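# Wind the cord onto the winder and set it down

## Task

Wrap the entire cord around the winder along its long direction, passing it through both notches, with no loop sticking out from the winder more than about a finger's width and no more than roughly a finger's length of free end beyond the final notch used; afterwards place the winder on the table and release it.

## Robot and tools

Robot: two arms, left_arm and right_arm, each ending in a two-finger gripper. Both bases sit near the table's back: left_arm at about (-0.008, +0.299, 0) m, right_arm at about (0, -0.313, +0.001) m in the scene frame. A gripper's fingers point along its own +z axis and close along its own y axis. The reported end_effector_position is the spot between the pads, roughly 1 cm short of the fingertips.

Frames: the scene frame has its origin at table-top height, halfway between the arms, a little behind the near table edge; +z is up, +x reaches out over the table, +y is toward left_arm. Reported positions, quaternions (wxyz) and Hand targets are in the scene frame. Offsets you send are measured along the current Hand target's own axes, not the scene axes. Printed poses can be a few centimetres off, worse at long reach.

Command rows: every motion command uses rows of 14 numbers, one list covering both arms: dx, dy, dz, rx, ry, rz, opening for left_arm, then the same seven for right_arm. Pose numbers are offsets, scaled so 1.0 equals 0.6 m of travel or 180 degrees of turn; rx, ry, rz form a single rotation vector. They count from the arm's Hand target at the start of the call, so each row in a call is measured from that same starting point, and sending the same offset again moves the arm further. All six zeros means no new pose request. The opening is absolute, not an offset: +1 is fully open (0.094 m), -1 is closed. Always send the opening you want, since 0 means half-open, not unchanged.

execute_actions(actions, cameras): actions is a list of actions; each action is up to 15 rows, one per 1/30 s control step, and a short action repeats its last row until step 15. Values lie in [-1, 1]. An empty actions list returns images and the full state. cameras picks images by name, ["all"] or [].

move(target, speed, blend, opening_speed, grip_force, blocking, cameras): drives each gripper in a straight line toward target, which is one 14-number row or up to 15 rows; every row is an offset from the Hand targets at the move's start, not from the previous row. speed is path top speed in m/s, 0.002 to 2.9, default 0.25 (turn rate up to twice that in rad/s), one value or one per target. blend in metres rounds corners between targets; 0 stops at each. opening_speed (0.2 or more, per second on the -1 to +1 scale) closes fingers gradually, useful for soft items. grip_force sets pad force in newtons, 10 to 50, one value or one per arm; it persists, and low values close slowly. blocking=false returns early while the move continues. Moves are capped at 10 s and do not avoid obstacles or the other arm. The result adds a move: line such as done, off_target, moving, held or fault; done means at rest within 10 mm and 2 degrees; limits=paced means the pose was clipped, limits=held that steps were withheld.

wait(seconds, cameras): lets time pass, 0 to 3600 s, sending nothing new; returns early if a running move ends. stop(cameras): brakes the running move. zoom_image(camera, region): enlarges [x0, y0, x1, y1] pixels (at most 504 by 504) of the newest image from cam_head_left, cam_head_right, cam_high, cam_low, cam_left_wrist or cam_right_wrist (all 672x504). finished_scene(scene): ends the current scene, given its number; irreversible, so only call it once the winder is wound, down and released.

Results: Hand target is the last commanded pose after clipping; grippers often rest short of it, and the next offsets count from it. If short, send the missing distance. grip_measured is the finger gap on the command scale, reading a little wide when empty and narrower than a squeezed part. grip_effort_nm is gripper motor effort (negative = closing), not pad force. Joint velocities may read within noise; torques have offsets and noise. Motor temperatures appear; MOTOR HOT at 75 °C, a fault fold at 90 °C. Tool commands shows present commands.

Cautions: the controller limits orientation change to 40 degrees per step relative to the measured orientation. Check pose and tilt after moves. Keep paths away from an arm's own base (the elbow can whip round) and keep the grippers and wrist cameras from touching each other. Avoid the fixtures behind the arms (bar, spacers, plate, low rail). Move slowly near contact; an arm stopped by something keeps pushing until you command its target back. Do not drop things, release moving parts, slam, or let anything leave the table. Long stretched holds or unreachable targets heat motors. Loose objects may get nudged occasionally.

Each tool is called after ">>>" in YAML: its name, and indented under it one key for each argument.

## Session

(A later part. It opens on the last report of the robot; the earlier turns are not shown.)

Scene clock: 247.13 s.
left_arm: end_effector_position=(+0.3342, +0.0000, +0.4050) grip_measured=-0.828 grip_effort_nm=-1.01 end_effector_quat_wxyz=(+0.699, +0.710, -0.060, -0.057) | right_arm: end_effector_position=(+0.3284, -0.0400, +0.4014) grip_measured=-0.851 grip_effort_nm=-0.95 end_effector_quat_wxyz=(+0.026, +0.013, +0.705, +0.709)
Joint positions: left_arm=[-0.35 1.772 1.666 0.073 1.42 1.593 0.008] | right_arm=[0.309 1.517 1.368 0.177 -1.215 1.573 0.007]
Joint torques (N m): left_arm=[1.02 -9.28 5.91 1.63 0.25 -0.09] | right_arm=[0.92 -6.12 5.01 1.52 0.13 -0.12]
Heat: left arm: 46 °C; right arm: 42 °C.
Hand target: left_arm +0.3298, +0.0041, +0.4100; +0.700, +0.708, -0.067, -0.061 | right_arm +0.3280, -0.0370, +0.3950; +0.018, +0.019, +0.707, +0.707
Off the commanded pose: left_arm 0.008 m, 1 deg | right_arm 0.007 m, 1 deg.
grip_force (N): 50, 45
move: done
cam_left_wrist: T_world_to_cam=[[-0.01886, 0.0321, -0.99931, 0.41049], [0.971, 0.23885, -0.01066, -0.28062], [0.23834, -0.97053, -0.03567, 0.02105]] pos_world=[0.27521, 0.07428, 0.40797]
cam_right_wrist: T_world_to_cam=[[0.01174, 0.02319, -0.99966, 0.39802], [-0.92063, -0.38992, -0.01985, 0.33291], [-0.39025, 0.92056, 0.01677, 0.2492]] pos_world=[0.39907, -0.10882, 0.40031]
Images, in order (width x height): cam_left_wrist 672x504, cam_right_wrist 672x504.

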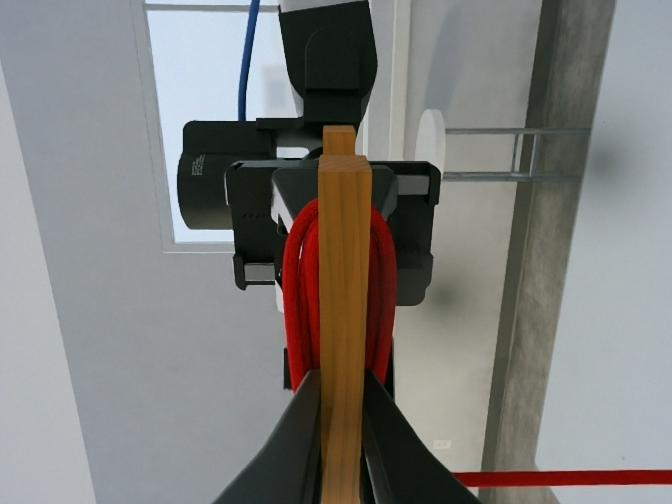

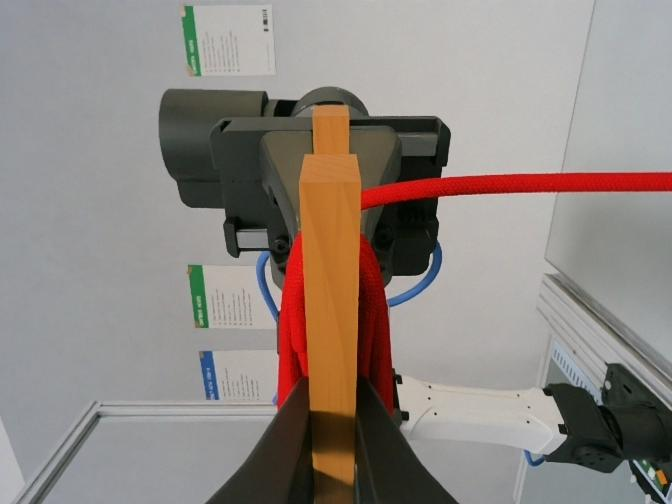

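>>> move:
  target:
    - [0,0,0,0,0,0,-0.55,0,0,0,0,0,0,-0.95]
    - [0,0,-0.15,0,0,0,-0.55,0,0,0,0,0,0,-0.95]
  speed: 0.1
  cameras: ["cam_right_wrist","cam_left_wrist","cam_high"]

Scene clock: 249.87 s.
left_arm: end_effector_position=(+0.3691, +0.0880, +0.4017) grip_measured=-0.552 grip_effort_nm=0.14 end_effector_quat_wxyz=(+0.702, +0.712, -0.001, -0.015) | right_arm: end_effector_position=(+0.3284, -0.0400, +0.4013) grip_measured=-0.851 grip_effort_nm=-0.96 end_effector_quat_wxyz=(+0.026, +0.014, +0.705, +0.709)
Joint positions: left_arm=[-0.119 1.737 1.613 0.068 1.508 1.593 0.021] | right_arm=[0.309 1.517 1.368 0.177 -1.214 1.573 0.007]
Joint torques (N m): left_arm=[0.91 -10.99 5.44 1.45 0.87 0.11] | right_arm=[0.99 -6.11 5.01 1.52 0.08 -0.16]
Heat: left arm: 46 °C; right arm: 42 °C.
Hand target: left_arm +0.3460, +0.0925, +0.4111; +0.700, +0.708, -0.067, -0.061 | right_arm +0.3280, -0.0370, +0.3950; +0.018, +0.019, +0.707, +0.707
Off the commanded pose: left_arm 0.025 m, 9 deg | right_arm 0.007 m, 1 deg.
joint sent to its limit (left arm) — joint 5 (wrist yaw), upper limit. The joint targets are off in orientation, not in position.
grip_force (N): 50, 45
move: off_target (left_arm)
cam_left_wrist: T_world_to_cam=[[-0.04684, 0.02645, -0.99855, 0.41548], [0.9264, 0.37506, -0.03352, -0.32181], [0.37363, -0.92663, -0.04207, 0.04687]] pos_world=[0.30008, 0.15314, 0.40606]
cam_right_wrist: T_world_to_cam=[[0.01097, 0.02297, -0.99968, 0.3982], [-0.92079, -0.3896, -0.01906, 0.33269], [-0.38991, 0.9207, 0.01688, 0.24904]] pos_world=[0.39907, -0.10882, 0.40021]
Images, in order (width x height): cam_high 672x504, cam_left_wrist 672x504, cam_right_wrist 672x504.

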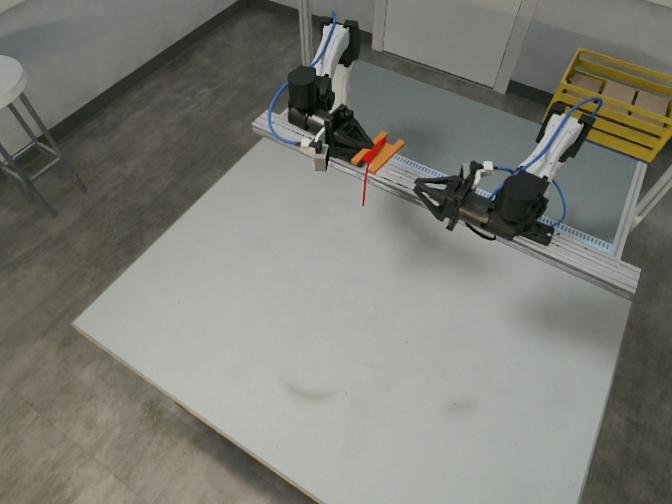

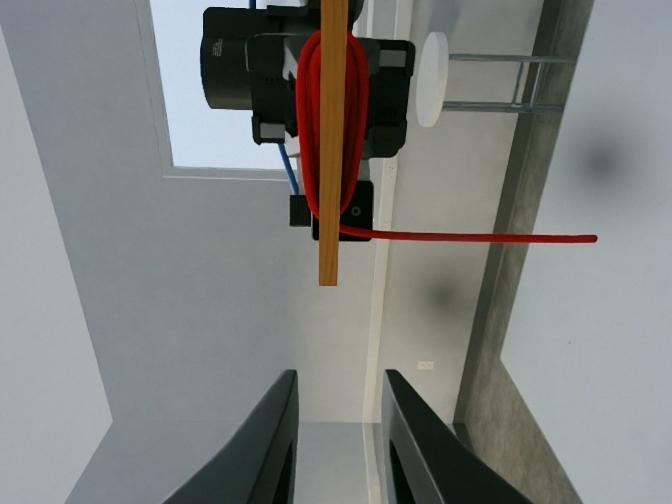

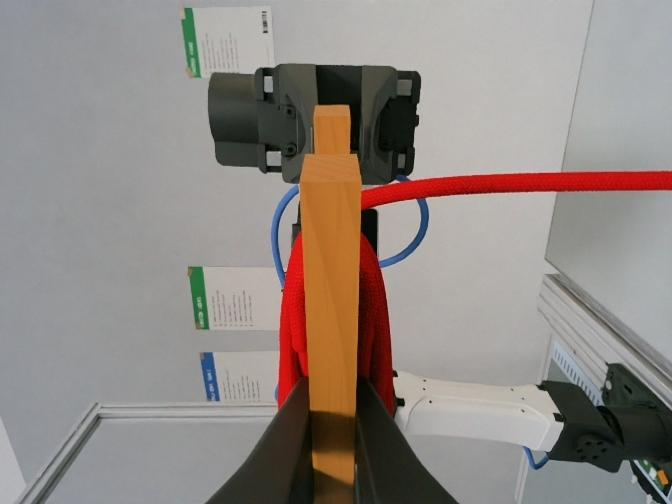

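>>> move:
  target:
    - [-0.1292,-0.0853,-0.0898,-0.0511,0.4246,-0.5583,-0.55,0,0,0,0,0,-0.5,-0.95]
    - [-0.1048,-0.2182,-0.0422,-0.0022,0.706,-0.7147,0.3,0,0,0,0,0,-0.99,-0.95]
  speed: 0.28
  blend: [0.03,0]
  cameras: ["cam_right_wrist","cam_left_wrist","cam_high","cam_head_left"]

Scene clock: 260.40 s.
left_arm: end_effector_position=(+0.2902, +0.1303, +0.2852) grip_measured=+0.297 grip_effort_nm=0.13 end_effector_quat_wxyz=(+0.160, +0.088, +0.981, -0.072) | right_arm: end_effector_position=(+0.3297, -0.0399, +0.3895) grip_measured=-0.851 grip_effort_nm=-0.96 end_effector_quat_wxyz=(+0.706, -0.707, +0.037, -0.005)
Joint positions: left_arm=[-0.525 1.691 2.04 -1.577 0.021 -0.32 0.061] | right_arm=[0.309 1.517 1.335 0.183 -1.211 -1.531 0.007]
Joint torques (N m): left_arm=[0.17 -5.31 4.33 1.08 -0.04 -0.03] | right_arm=[1.07 -6.05 7.57 1.36 0.02 -0.07]
Heat: left arm: 45 °C; right arm: 42 °C.
Hand target: left_arm +0.2899, +0.1303, +0.2801; +0.000, +0.084, +0.996, +0.000 | right_arm +0.3280, -0.0370, +0.3950; +0.707, -0.707, +0.030, -0.007
Off the commanded pose: left_arm 0.005 m, 20 deg | right_arm 0.006 m, 1 deg.
joint sent to its limit (left arm) — joint 4 (wrist pitch), lower limit. The joint targets are off in orientation, not in position.
grip_force (N): 50, 45
move: off_target (left_arm); target 2's new opening was sent with left_arm's hand 0.005 m and 20 deg from that target
cam_left_wrist: T_world_to_cam=[[-0.17354, -0.97583, 0.13281, 0.13909], [-0.97996, 0.1845, 0.07512, 0.27854], [-0.0978, -0.11711, -0.98829, 0.41181]] pos_world=[0.33737, 0.13257, 0.3676]
cam_right_wrist: T_world_to_cam=[[0.05397, 0.01719, 0.9984, -0.40635], [0.869, -0.49331, -0.03848, -0.25288], [0.49186, 0.86968, -0.04156, -0.02033]] pos_world=[0.25168, -0.10008, 0.39513]
Images, in order (width x height): cam_head_left 672x504, cam_high 672x504, cam_left_wrist 672x504, cam_right_wrist 672x504.

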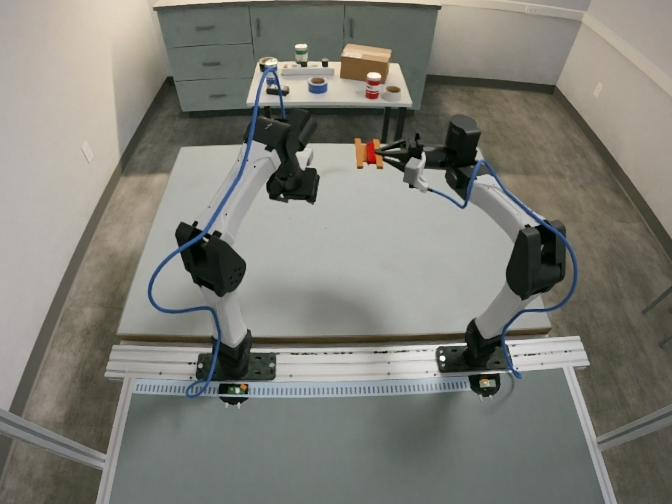

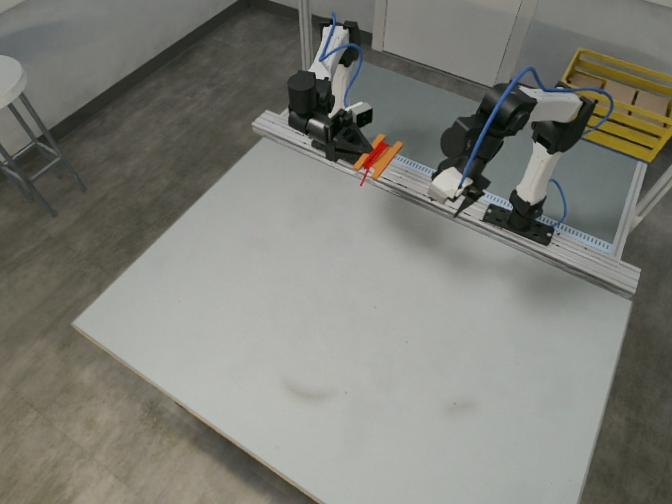

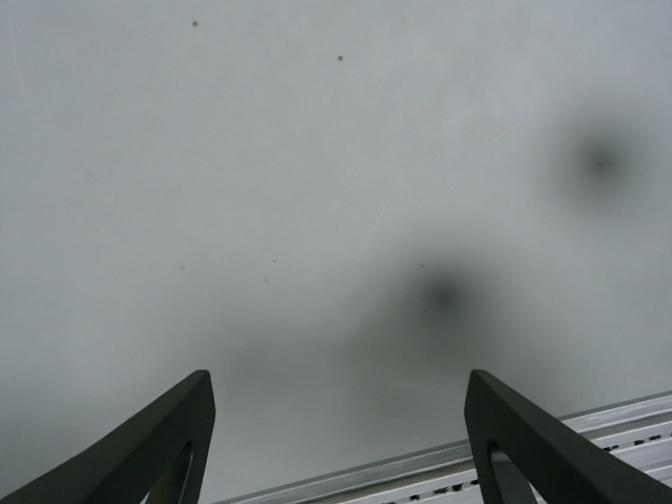

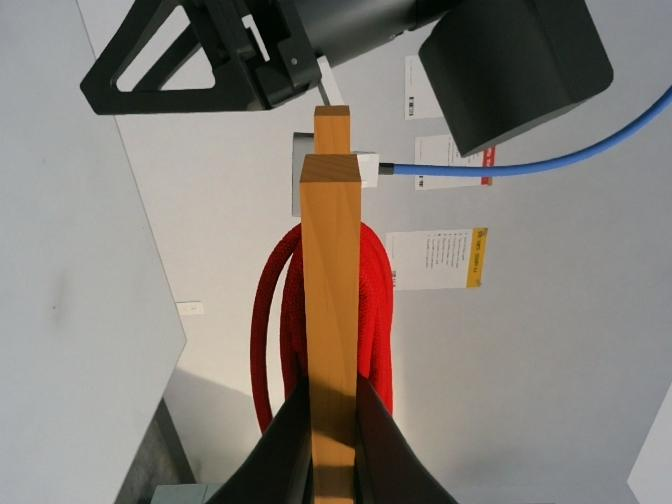

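>>> zoom_image:
  camera: "cam_high"
  region: [320, 110, 430, 220]

>>> zoom_image:
  camera: "cam_head_left"
  region: [320, 110, 430, 200]

>>> execute_actions:
  actions: []
  cameras: ["cam_low", "cam_head_right"]

>>> zoom_image:
  camera: "cam_low"
  region: [300, 60, 420, 180]

Scaled by 4.582 from the camera's image (finer frame: 960x720).

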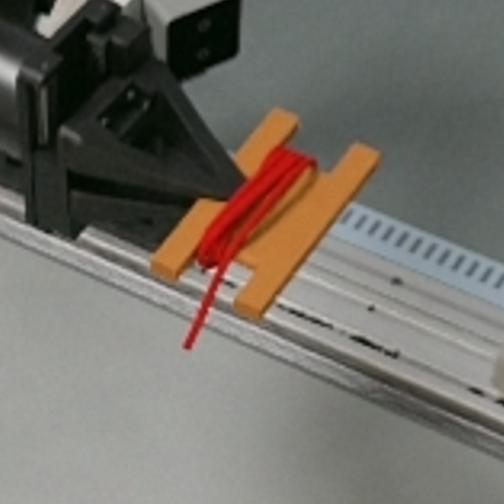

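Scaled by 4.582 from the camera's image (finer frame: 960x720).

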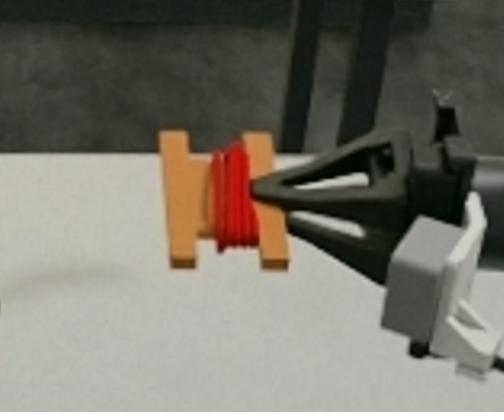

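Scene clock: 260.63 s.
left_arm: end_effector_position=(+0.2902, +0.1303, +0.2852) grip_measured=+0.298 grip_effort_nm=0.13 end_effector_quat_wxyz=(+0.160, +0.088, +0.981, -0.072) | right_arm: end_effector_position=(+0.3297, -0.0399, +0.3895) grip_measured=-0.851 grip_effort_nm=-0.96 end_effector_quat_wxyz=(+0.706, -0.707, +0.037, -0.005)
Joint positions: left_arm=[-0.525 1.691 2.04 -1.577 0.021 -0.32 0.061] | right_arm=[0.309 1.517 1.335 0.183 -1.211 -1.531 0.007]
Joint velocities: within noise
Joint torques (N m): left_arm=[0.18 -5.35 4.31 1.08 -0.05 -0.03] | right_arm=[1.1 -6.06 7.45 1.36 0 -0.09]
Motor temperatures (°C): left_arm=[25 38 45 42 25 25 27] | right_arm=[22 40 38 42 24 27 27]
Heat: left arm: 45 °C; right arm: 42 °C.
Hand target: left_arm +0.2899, +0.1303, +0.2801; +0.000, +0.084, +0.996, +0.000 | right_arm +0.3280, -0.0370, +0.3950; +0.707, -0.707, +0.030, -0.007
Tool commands: left_gripper/opening=+0.3 right_gripper/opening=-0.95
Off the commanded pose: left_arm 0.005 m, 20 deg | right_arm 0.006 m, 1 deg.
grip_force (N): 50, 45
Images, in order (width x height): cam_head_right 672x504, cam_low 672x504.

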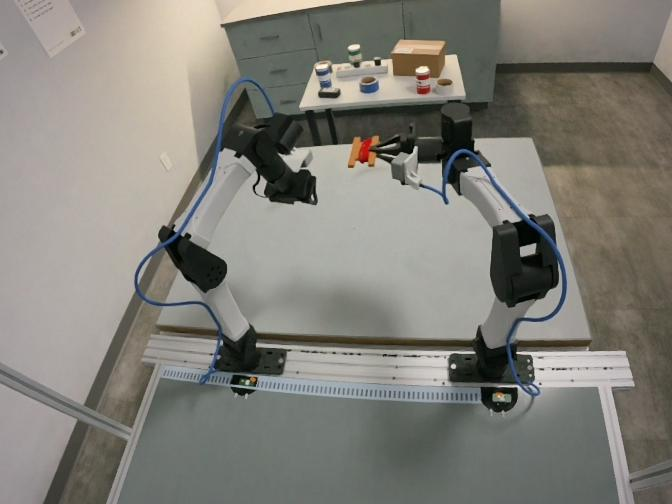

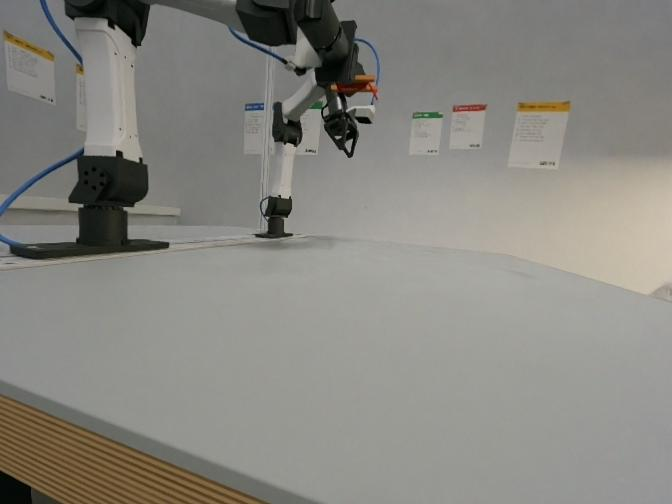

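Scaled by 4.200 from the camera's image (finer frame: 960x720).

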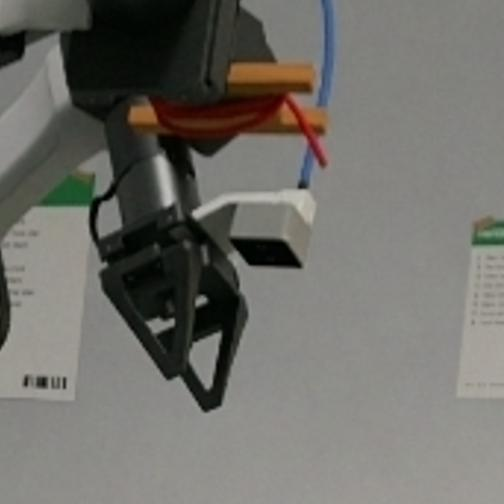

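>>> move:
  target: [0,0,0,0,0,0,0.3,0.0138,0.425,0.0006,0,0,0,-0.95]
  speed: 0.13
  cameras: ["cam_right_wrist","cam_high","cam_low"]

Scene clock: 264.70 s.
left_arm: end_effector_position=(+0.2902, +0.1303, +0.2852) grip_measured=+0.298 grip_effort_nm=0.13 end_effector_quat_wxyz=(+0.160, +0.088, +0.981, -0.072) | right_arm: end_effector_position=(+0.3311, -0.0387, +0.1459) grip_measured=-0.851 grip_effort_nm=-0.96 end_effector_quat_wxyz=(+0.707, -0.706, +0.023, -0.018)
Joint positions: left_arm=[-0.525 1.691 2.04 -1.577 0.021 -0.32 0.061] | right_arm=[0.311 1.969 0.743 1.238 -1.21 -1.559 0.007]
Joint torques (N m): left_arm=[0.18 -5.26 4.33 1.07 -0.05 -0.04] | right_arm=[0.83 -6.8 3.03 1.64 0.03 0.22]
Heat: left arm: 45 °C; right arm: 42 °C.
Hand target: left_arm +0.2899, +0.1303, +0.2801; +0.000, +0.084, +0.996, +0.000 | right_arm +0.3282, -0.0369, +0.1399; +0.707, -0.707, +0.030, -0.008
Off the commanded pose: left_arm 0.005 m, 20 deg | right_arm 0.007 m, 1 deg.
joint sent to its limit (left arm) — joint 4 (wrist pitch), lower limit. The joint targets are off in orientation, not in position.
grip_force (N): 50, 45
move: done
cam_right_wrist: T_world_to_cam=[[0.01564, 0.01547, 0.99976, -0.15066], [0.87082, -0.49157, -0.00602, -0.26821], [0.49136, 0.8707, -0.02115, -0.03506]] pos_world=[0.25314, -0.09899, 0.14827]
Images, in order (width x height): cam_high 672x504, cam_low 672x504, cam_right_wrist 672x504.

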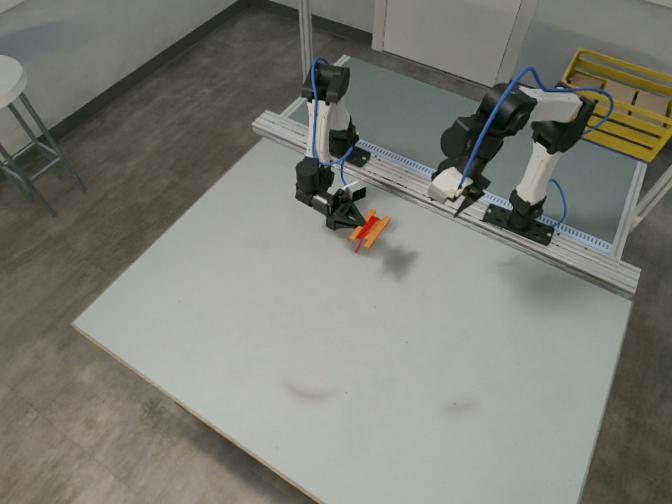

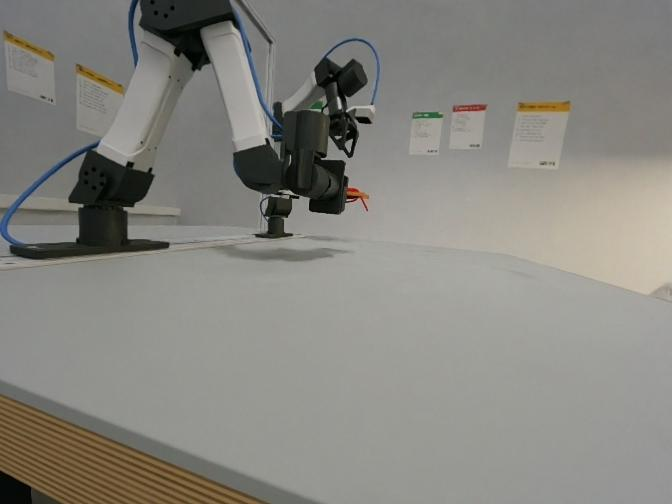

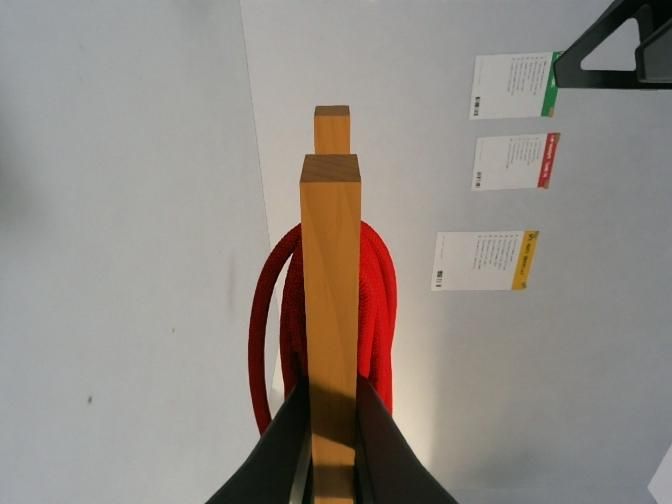

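>>> move:
  target: [0,0,0,0,0,0,0.6,0,0,0,0,0,0,-0.95]
  speed: 0.15

>>> move:
  target: [-0.0571,-0.2512,0.1252,0,0,0,0.6,0,0,0,0,0,0,-0.95]
  speed: 0.15
  cameras: ["cam_right_wrist","cam_left_wrist","cam_high"]

Scene clock: 266.20 s.
left_arm: end_effector_position=(+0.2902, +0.1303, +0.2852) grip_measured=+0.597 grip_effort_nm=0.13 end_effector_quat_wxyz=(+0.160, +0.088, +0.981, -0.072) | right_arm: end_effector_position=(+0.3311, -0.0387, +0.1463) grip_measured=-0.851 grip_effort_nm=-0.96 end_effector_quat_wxyz=(+0.708, -0.706, +0.023, -0.018)
Joint positions: left_arm=[-0.525 1.691 2.04 -1.577 0.021 -0.321 0.075] | right_arm=[0.311 1.969 0.743 1.241 -1.21 -1.556 0.007]
Joint torques (N m): left_arm=[0.2 -5.31 4.36 1.07 -0.05 -0.04] | right_arm=[0.92 -6.65 3.17 1.57 0.06 0.19]
Heat: left arm: 45 °C; right arm: 42 °C.
Hand target: left_arm +0.2899, +0.1303, +0.2801; +0.000, +0.084, +0.997, +0.000 | right_arm +0.3282, -0.0370, +0.1399; +0.707, -0.707, +0.030, -0.007
Off the commanded pose: left_arm 0.005 m, 20 deg | right_arm 0.007 m, 1 deg.
joint sent to its limit (left arm) — joint 4 (wrist pitch), lower limit. The joint targets are off in orientation, not in position.
grip_force (N): 50, 45
move: done

Scene clock: 268.17 s.
left_arm: end_effector_position=(+0.2973, -0.0201, +0.2025) grip_measured=+0.598 grip_effort_nm=0.14 end_effector_quat_wxyz=(+0.081, +0.090, +0.991, -0.065) | right_arm: end_effector_position=(+0.3311, -0.0387, +0.1463) grip_measured=-0.851 grip_effort_nm=-0.96 end_effector_quat_wxyz=(+0.708, -0.706, +0.023, -0.018)
Joint positions: left_arm=[-0.829 2.153 2.363 -1.577 0.01 -0.619 0.075] | right_arm=[0.311 1.969 0.743 1.242 -1.21 -1.556 0.007]
Joint torques (N m): left_arm=[0.27 -9.31 7.27 0.79 0.04 -0.07] | right_arm=[0.85 -6.72 3 1.59 0.06 0.18]
Heat: left arm: 45 °C; right arm: 42 °C.
Hand target: left_arm +0.2985, -0.0242, +0.2051; +0.000, +0.084, +0.996, +0.000 | right_arm +0.3282, -0.0370, +0.1399; +0.707, -0.707, +0.030, -0.008
Off the commanded pose: left_arm 0.005 m, 12 deg | right_arm 0.007 m, 1 deg.
joint sent to its limit (left arm) — joint 4 (wrist pitch), lower limit. The joint targets are off in orientation, not in position.
grip_force (N): 50, 45
move: off_target (left_arm)
cam_left_wrist: T_world_to_cam=[[-0.16343, -0.978, 0.12966, 0.00212], [-0.95378, 0.19022, 0.23265, 0.27992], [-0.2522, -0.08564, -0.96388, 0.35474]] pos_world=[0.35679, -0.0208, 0.27653]
cam_right_wrist: T_world_to_cam=[[0.01465, 0.0143, 0.99979, -0.15093], [0.87082, -0.49156, -0.00573, -0.2683], [0.49138, 0.87072, -0.01965, -0.03519]] pos_world=[0.25314, -0.09909, 0.14867]
Images, in order (width x height): cam_high 672x504, cam_left_wrist 672x504, cam_right_wrist 672x504.

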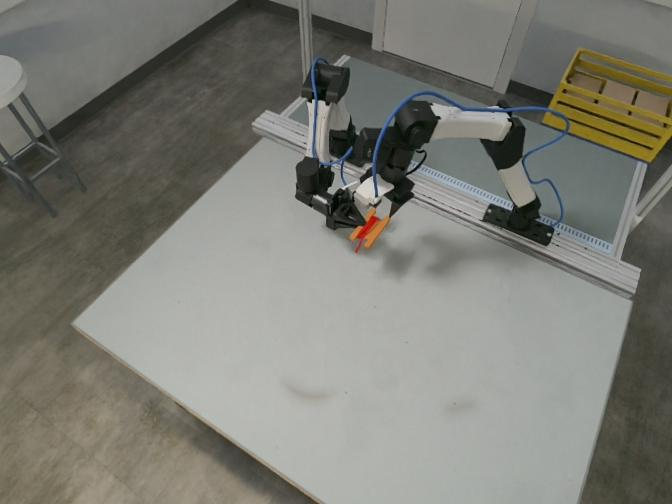

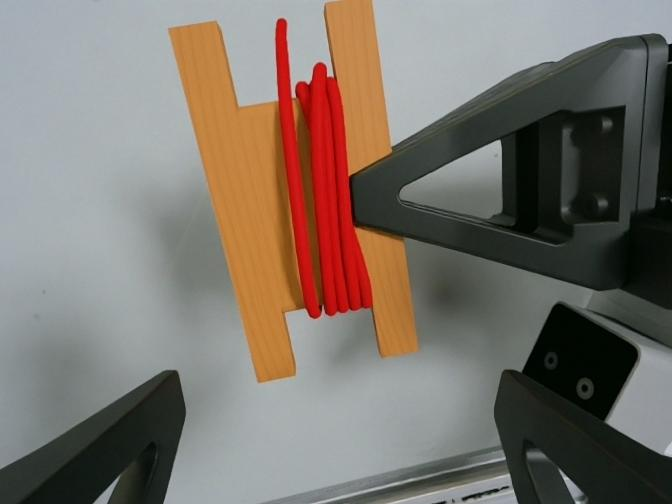

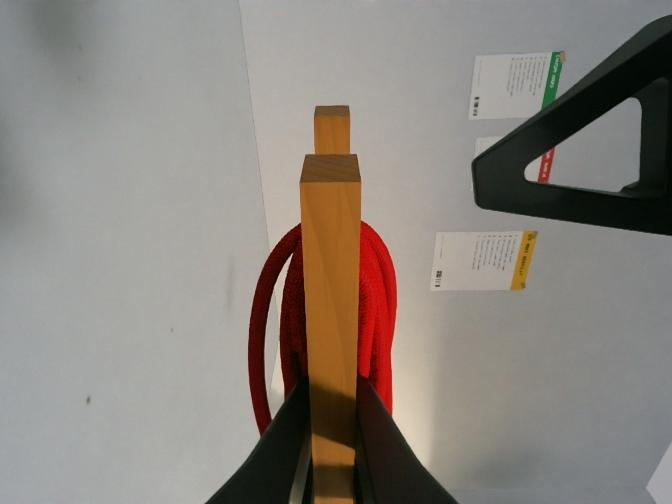

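>>> move:
  target: [0.0002,-0.0098,0.0633,0,0,-0.056,0.6,0,0.075,0,0,0,0,-0.95]
  speed: 0.1
  cameras: ["cam_left_wrist","cam_low"]

Scene clock: 271.40 s.
left_arm: end_effector_position=(+0.2985, -0.0268, +0.1693) grip_measured=+0.598 grip_effort_nm=0.13 end_effector_quat_wxyz=(+0.047, +0.001, +0.998, -0.044) | right_arm: end_effector_position=(+0.3300, -0.0390, +0.0981) grip_measured=-0.851 grip_effort_nm=-0.96 end_effector_quat_wxyz=(+0.705, -0.708, +0.030, -0.011)
Joint positions: left_arm=[-0.838 2.231 2.363 -1.577 0.011 -0.806 0.075] | right_arm=[0.311 2.15 0.731 1.415 -1.21 -1.556 0.007]
Joint torques (N m): left_arm=[0.09 -9.66 6.04 0.61 0.03 -0.06] | right_arm=[1.03 -7.19 2.44 1.73 0.03 0.1]
Heat: left arm: 45 °C; right arm: 42 °C.
Hand target: left_arm +0.2975, -0.0299, +0.1670; +0.000, -0.004, +1.000, +0.000 | right_arm +0.3267, -0.0369, +0.0949; +0.707, -0.707, +0.030, -0.007
Off the commanded pose: left_arm 0.004 m, 7 deg | right_arm 0.005 m, 0 deg.
joint sent to its limit (left arm) — joint 4 (wrist pitch), lower limit. The joint targets are off in orientation, not in position.
grip_force (N): 50, 45
move: off_target (left_arm)
cam_left_wrist: T_world_to_cam=[[0.01962, -0.99451, 0.10276, -0.05046], [-0.95103, 0.01315, 0.30883, 0.27155], [-0.30849, -0.10379, -0.94555, 0.33573]] pos_world=[0.36281, -0.01891, 0.23877]
Images, in order (width x height): cam_low 672x504, cam_left_wrist 672x504.

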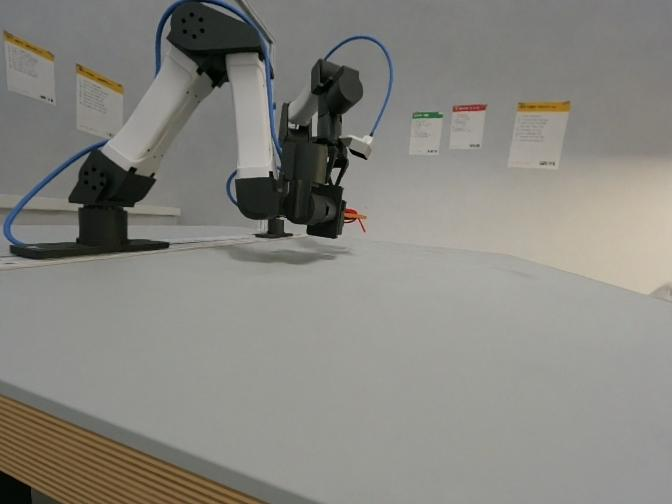

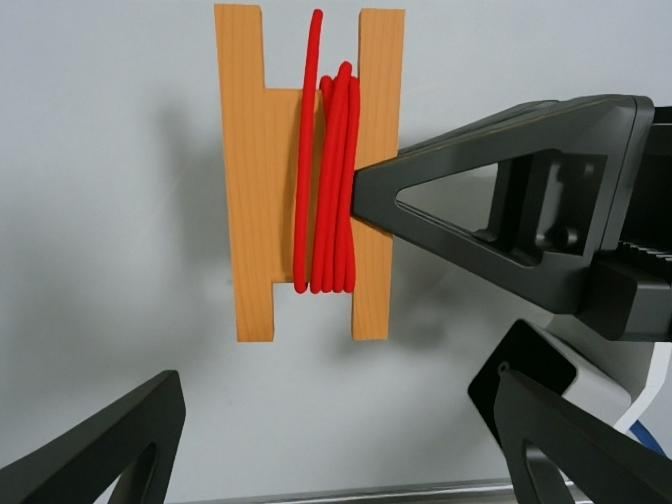

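>>> move:
  target: [0.002,0.0023,0.0733,0,0,0,0.48,0,0,0,0,0,0,-0.95]
  speed: 0.08
  cameras: ["cam_left_wrist","cam_right_wrist"]

Scene clock: 274.00 s.
left_arm: end_effector_position=(+0.2999, -0.0276, +0.1294) grip_measured=+0.482 grip_effort_nm=-0.08 end_effector_quat_wxyz=(+0.013, +0.000, +1.000, -0.010) | right_arm: end_effector_position=(+0.3300, -0.0390, +0.0983) grip_measured=-0.851 grip_effort_nm=-0.96 end_effector_quat_wxyz=(+0.705, -0.708, +0.029, -0.012)
Joint positions: left_arm=[-0.838 2.318 2.353 -1.577 0.012 -0.807 0.07] | right_arm=[0.311 2.15 0.731 1.416 -1.21 -1.556 0.007]
Joint torques (N m): left_arm=[-0.02 -10.36 4.77 0.41 0.04 -0.04] | right_arm=[0.91 -7.05 2.35 1.77 0.06 0.16]
Heat: left arm: 45 °C; right arm: 43 °C.
Hand target: left_arm +0.2963, -0.0285, +0.1230; +0.000, -0.004, +1.000, +0.000 | right_arm +0.3267, -0.0369, +0.0948; +0.707, -0.707, +0.030, -0.007
Off the commanded pose: left_arm 0.007 m, 2 deg | right_arm 0.005 m, 1 deg.
joint sent to its limit (left arm) — joint 4 (wrist pitch), lower limit. The joint targets still meet the commanded pose.
grip_force (N): 50, 45
move: done
cam_left_wrist: T_world_to_cam=[[0.02658, -0.99912, 0.03232, -0.04021], [-0.92784, -0.01262, 0.37277, 0.26923], [-0.37203, -0.0399, -0.92736, 0.31681]] pos_world=[0.36874, -0.02414, 0.19473]
cam_right_wrist: T_world_to_cam=[[0.0332, 0.02012, 0.99925, -0.10864], [0.87058, -0.49165, -0.01903, -0.26636], [0.4909, 0.87056, -0.03384, -0.03375]] pos_world=[0.25206, -0.09938, 0.10235]

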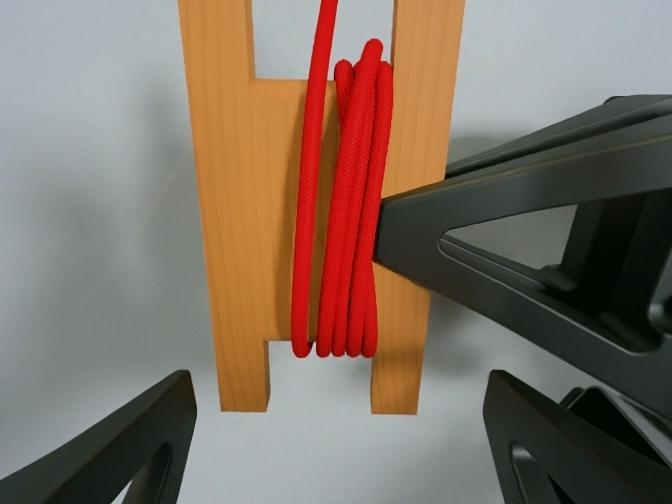

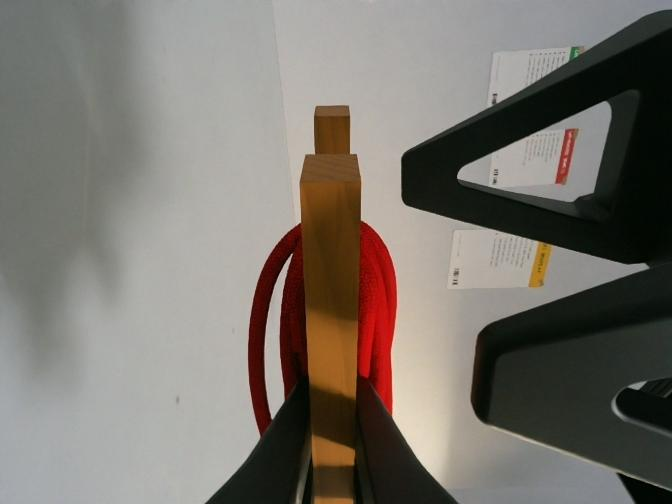

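>>> move:
  target: [0.0013,0.0042,0.0542,0,0,0,0.48,0,0,0,0,0,0,-0.95]
  speed: 0.06
  cameras: ["cam_left_wrist","cam_right_wrist"]

Scene clock: 275.73 s.
left_arm: end_effector_position=(+0.2908, -0.0175, +0.0831) grip_measured=+0.482 grip_effort_nm=-0.08 end_effector_quat_wxyz=(-0.019, -0.001, +1.000, +0.022) | right_arm: end_effector_position=(+0.3312, -0.0391, +0.0969) grip_measured=-0.851 grip_effort_nm=-0.96 end_effector_quat_wxyz=(+0.705, -0.708, +0.033, -0.013)
Joint positions: left_arm=[-0.838 2.318 2.165 -1.479 0.015 -0.807 0.07] | right_arm=[0.311 2.154 0.731 1.416 -1.203 -1.556 0.007]
Joint torques (N m): left_arm=[0.12 -13.85 4.62 0.66 0 -0.03] | right_arm=[0.87 -7.62 2.56 1.76 -0.05 0.19]
Heat: left arm: 45 °C; right arm: 43 °C.
Hand target: left_arm +0.2955, -0.0260, +0.0905; +0.000, -0.004, +1.000, +0.000 | right_arm +0.3267, -0.0369, +0.0949; +0.707, -0.707, +0.030, -0.007
Off the commanded pose: left_arm 0.012 m, 3 deg | right_arm 0.005 m, 1 deg.
grip_force (N): 50, 45
move: off_target (left_arm)
cam_left_wrist: T_world_to_cam=[[0.0281, -0.99907, -0.0328, -0.02345], [-0.90212, -0.03948, 0.42967, 0.26549], [-0.43056, 0.01751, -0.90239, 0.28685]] pos_world=[0.36367, -0.01797, 0.144]
cam_right_wrist: T_world_to_cam=[[0.03662, 0.02102, 0.99911, -0.10845], [0.86715, -0.49759, -0.02131, -0.26634], [0.4967, 0.86716, -0.03645, -0.03609]] pos_world=[0.25285, -0.09896, 0.10136]

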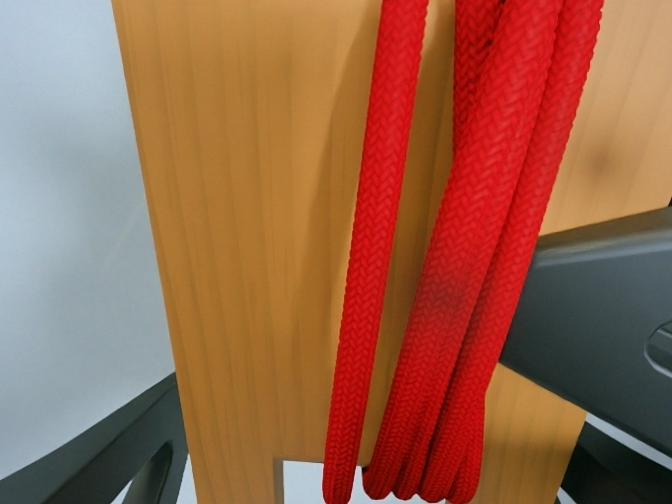

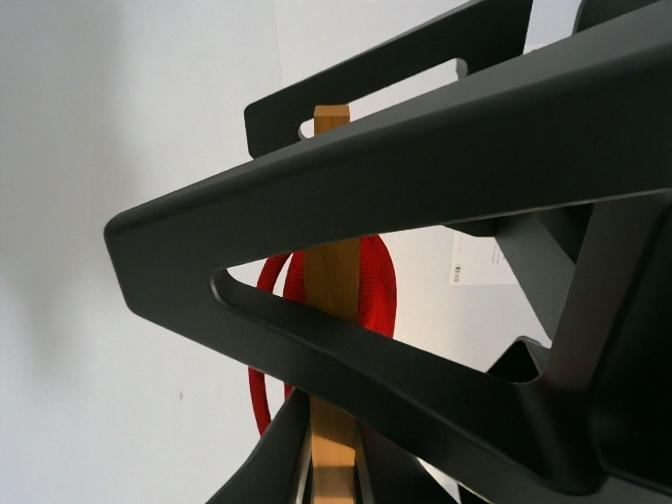

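>>> move:
  target: [-0.0083,-0.0101,-0.0167,0,0,0,0.48,0,0,0,0,0,0,-0.95]
  speed: 0.05
  cameras: ["cam_left_wrist"]

Scene clock: 277.17 s.
left_arm: end_effector_position=(+0.2984, -0.0263, +0.1005) grip_measured=+0.482 grip_effort_nm=-0.08 end_effector_quat_wxyz=(-0.003, +0.000, +1.000, +0.004) | right_arm: end_effector_position=(+0.3314, -0.0391, +0.0969) grip_measured=-0.851 grip_effort_nm=-0.96 end_effector_quat_wxyz=(+0.705, -0.708, +0.033, -0.013)
Joint positions: left_arm=[-0.838 2.331 2.258 -1.512 0.017 -0.807 0.07] | right_arm=[0.311 2.154 0.731 1.416 -1.202 -1.556 0.007]
Joint torques (N m): left_arm=[0.02 -10.17 7.27 0.37 -0.01 -0.04] | right_arm=[1.02 -7.51 2.51 1.77 -0.06 0.19]
Heat: left arm: 45 °C; right arm: 43 °C.
Hand target: left_arm +0.3005, -0.0320, +0.1004; +0.000, -0.004, +1.000, +0.000 | right_arm +0.3267, -0.0369, +0.0949; +0.707, -0.707, +0.030, -0.007
Off the commanded pose: left_arm 0.006 m, 1 deg | right_arm 0.006 m, 1 deg.
grip_force (N): 50, 45
move: done
cam_left_wrist: T_world_to_cam=[[0.02781, -0.99961, 0.00378, -0.03549], [-0.91533, -0.02394, 0.402, 0.27169], [-0.40175, -0.01464, -0.91563, 0.29777]] pos_world=[0.3693, -0.02461, 0.16357]

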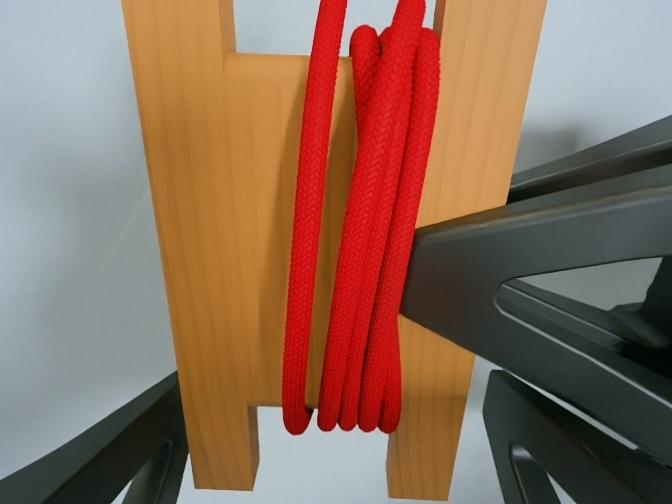

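>>> move:
  target: [0,0,0,0,0,0,0.0,0,0,0,0,0,0,-0.95]
  opening_speed: 0.4
  grip_force: [35, 45]
  cameras: ["cam_left_wrist"]

Scene clock: 278.90 s.
left_arm: end_effector_position=(+0.2967, -0.0243, +0.1006) grip_measured=+0.205 grip_effort_nm=-0.73 end_effector_quat_wxyz=(-0.006, +0.000, +1.000, +0.008) | right_arm: end_effector_position=(+0.3314, -0.0391, +0.0973) grip_measured=-0.851 grip_effort_nm=-0.96 end_effector_quat_wxyz=(+0.705, -0.708, +0.033, -0.014)
Joint positions: left_arm=[-0.838 2.331 2.258 -1.522 0.015 -0.807 0.057] | right_arm=[0.311 2.154 0.731 1.418 -1.202 -1.556 0.007]
Joint torques (N m): left_arm=[0.08 -10.17 7.47 0.46 0.01 -0.03] | right_arm=[1.03 -7.39 2.41 1.74 -0.03 0.17]
Heat: left arm: 45 °C; right arm: 43 °C.
Hand target: left_arm +0.3005, -0.0320, +0.1005; +0.000, -0.004, +1.000, +0.000 | right_arm +0.3267, -0.0369, +0.0949; +0.707, -0.707, +0.030, -0.007
Off the commanded pose: left_arm 0.009 m, 1 deg | right_arm 0.006 m, 1 deg.
grip_force (N): 35, 45
move: done
cam_left_wrist: T_world_to_cam=[[0.028, -0.9996, -0.00462, -0.03264], [-0.91276, -0.02745, 0.40757, 0.2688], [-0.40754, -0.00719, -0.91316, 0.29894]] pos_world=[0.3681, -0.0231, 0.16327]

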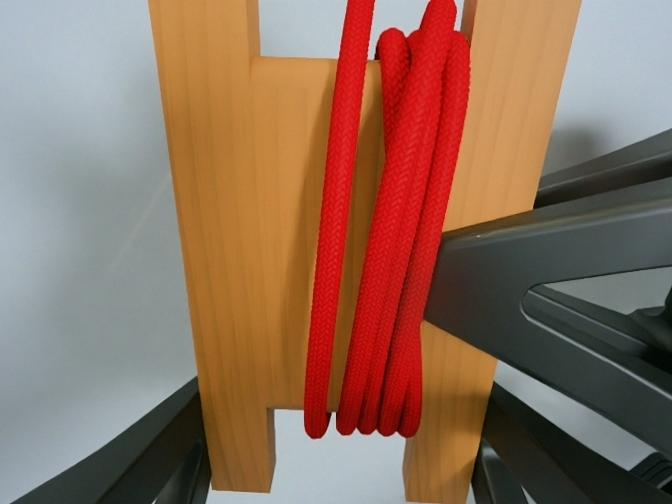

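>>> move:
  target:
    - [0,0,0,0,0,0,0.0,0,0,0,0,0,0,-0.6]
    - [0,0,0,0,0,0,0.0,0,0,-0.18,0,0,0,-0.6]
  speed: 0.1
  cameras: ["cam_left_wrist","cam_high","cam_low","cam_right_wrist"]

Scene clock: 281.53 s.
left_arm: end_effector_position=(+0.2964, -0.0245, +0.0990) grip_measured=+0.205 grip_effort_nm=-0.73 end_effector_quat_wxyz=(-0.008, +0.000, +1.000, +0.009) | right_arm: end_effector_position=(+0.3233, -0.1423, +0.0880) grip_measured=-0.601 grip_effort_nm=0.06 end_effector_quat_wxyz=(+0.705, -0.708, +0.046, +0.006)
Joint positions: left_arm=[-0.839 2.334 2.258 -1.522 0.016 -0.807 0.057] | right_arm=[-0.003 2.141 0.64 1.436 -1.525 -1.571 0.019]
Joint torques (N m): left_arm=[0.09 -10.52 7.46 0.44 -0.01 -0.03] | right_arm=[-0.32 -9.68 1.63 1.48 -0.15 -0.06]
Heat: left arm: 45 °C; right arm: 43 °C.
Hand target: left_arm +0.3005, -0.0320, +0.1006; +0.000, -0.004, +1.000, +0.000 | right_arm +0.3210, -0.1447, +0.0949; +0.707, -0.707, +0.030, -0.007
Off the commanded pose: left_arm 0.009 m, 1 deg | right_arm 0.008 m, 2 deg.
grip_force (N): 35, 45
move: done
cam_left_wrist: T_world_to_cam=[[0.02763, -0.99959, -0.00721, -0.03249], [-0.91158, -0.02815, 0.41015, 0.26848], [-0.41018, -0.00476, -0.91199, 0.29806]] pos_world=[0.36789, -0.0235, 0.16148]
cam_right_wrist: T_world_to_cam=[[0.08063, 0.01933, 0.99656, -0.1113], [0.869, -0.49107, -0.06078, -0.30725], [0.4882, 0.87091, -0.05639, 0.06196]] pos_world=[0.24572, -0.20269, 0.09573]
Images, in order (width x height): cam_high 672x504, cam_low 672x504, cam_left_wrist 672x504, cam_right_wrist 672x504.

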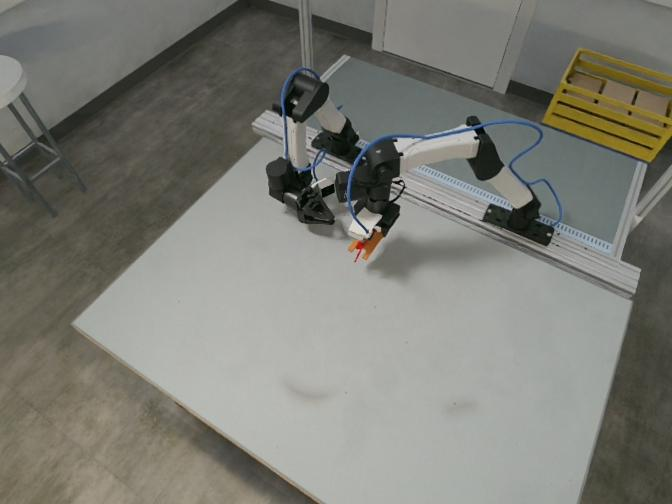

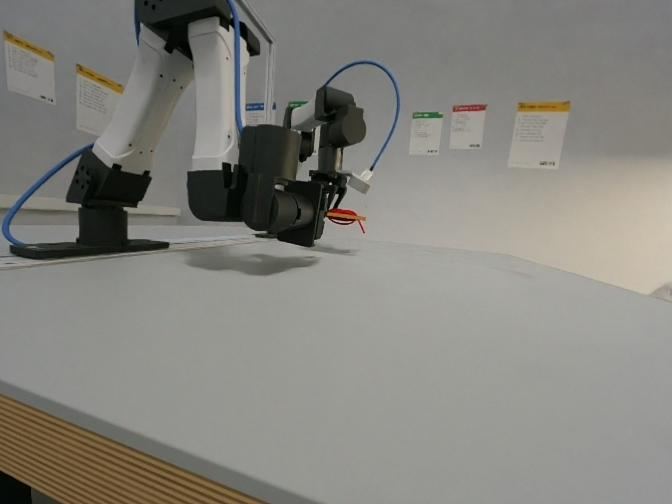

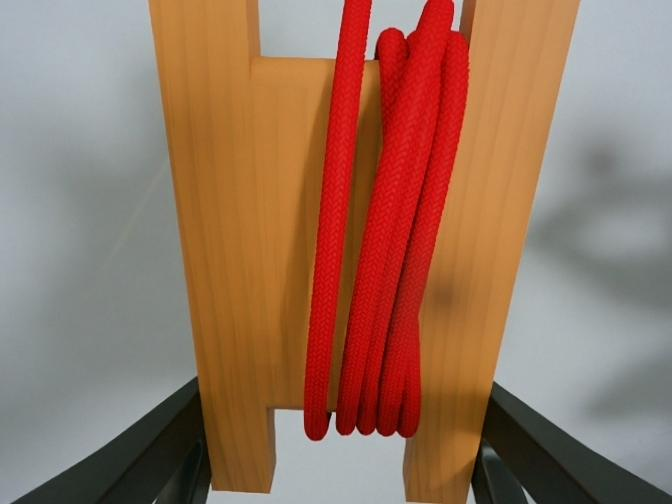

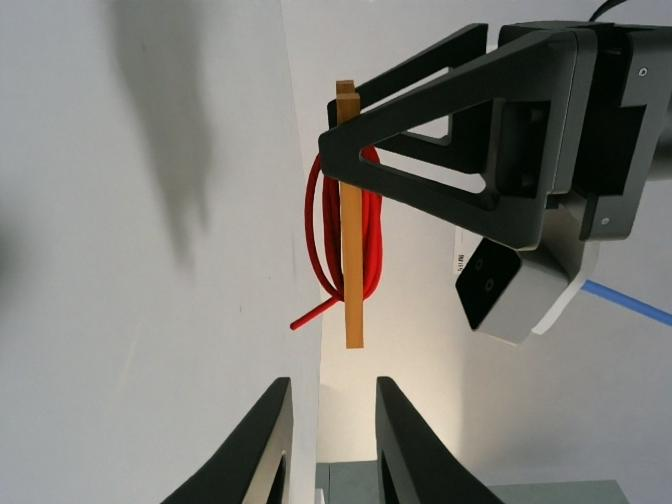

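>>> move:
  target: [0,0,0.105,0,0,0,0.0,0,-0.08,-0.08,0,0,0,-0.6]
  speed: 0.08
  cameras: ["cam_left_wrist","cam_right_wrist"]

Scene clock: 283.63 s.
left_arm: end_effector_position=(+0.2995, -0.0261, +0.0378) grip_measured=+0.205 grip_effort_nm=-0.73 end_effector_quat_wxyz=(-0.007, -0.001, +1.000, +0.009) | right_arm: end_effector_position=(+0.3237, -0.1907, +0.1402) grip_measured=-0.601 grip_effort_nm=0.06 end_effector_quat_wxyz=(+0.704, -0.705, +0.070, -0.057)
Joint positions: left_arm=[-0.839 2.334 2.015 -1.277 0.016 -0.808 0.057] | right_arm=[-0.16 1.914 0.57 1.415 -1.558 -1.489 0.019]
Joint torques (N m): left_arm=[-0.1 -12.16 4.74 0.62 0 -0.05] | right_arm=[-0.12 -8.24 2.44 1.16 -0.06 0.15]
Heat: left arm: 45 °C; right arm: 43 °C.
Hand target: left_arm +0.3004, -0.0320, +0.0376; +0.000, -0.004, +1.000, +0.000 | right_arm +0.3199, -0.1927, +0.1430; +0.707, -0.707, +0.030, -0.007
Off the commanded pose: left_arm 0.006 m, 1 deg | right_arm 0.005 m, 7 deg.
joint sent to its limit (right arm) — joint 5 (wrist yaw), lower limit. The joint targets are off in orientation, not in position.
grip_force (N): 35, 45
move: off_target (right_arm)
cam_left_wrist: T_world_to_cam=[[0.02875, -0.99957, -0.00583, -0.03507], [-0.9121, -0.02862, 0.40896, 0.29653], [-0.40895, -0.00644, -0.91253, 0.24311]] pos_world=[0.37089, -0.025, 0.10038]
cam_right_wrist: T_world_to_cam=[[0.02858, 0.01607, 0.99946, -0.1466], [0.8044, -0.59393, -0.01346, -0.33349], [0.5934, 0.80436, -0.0299, 0.05641]] pos_world=[0.23898, -0.24109, 0.14372]

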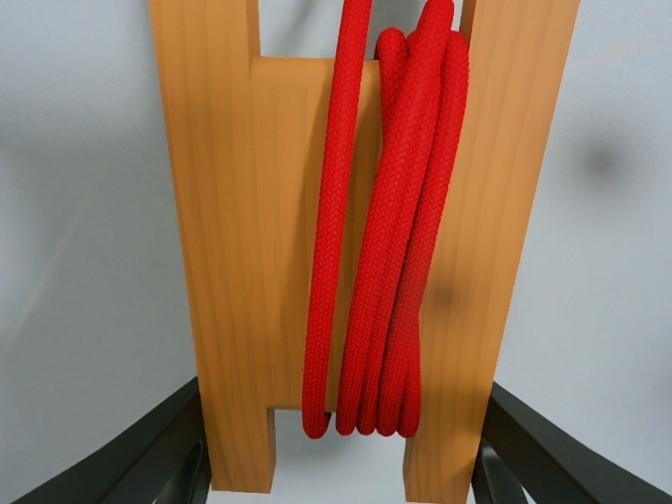

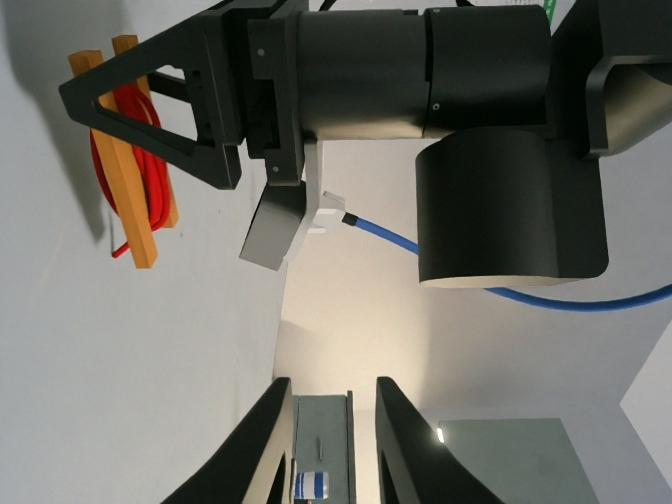

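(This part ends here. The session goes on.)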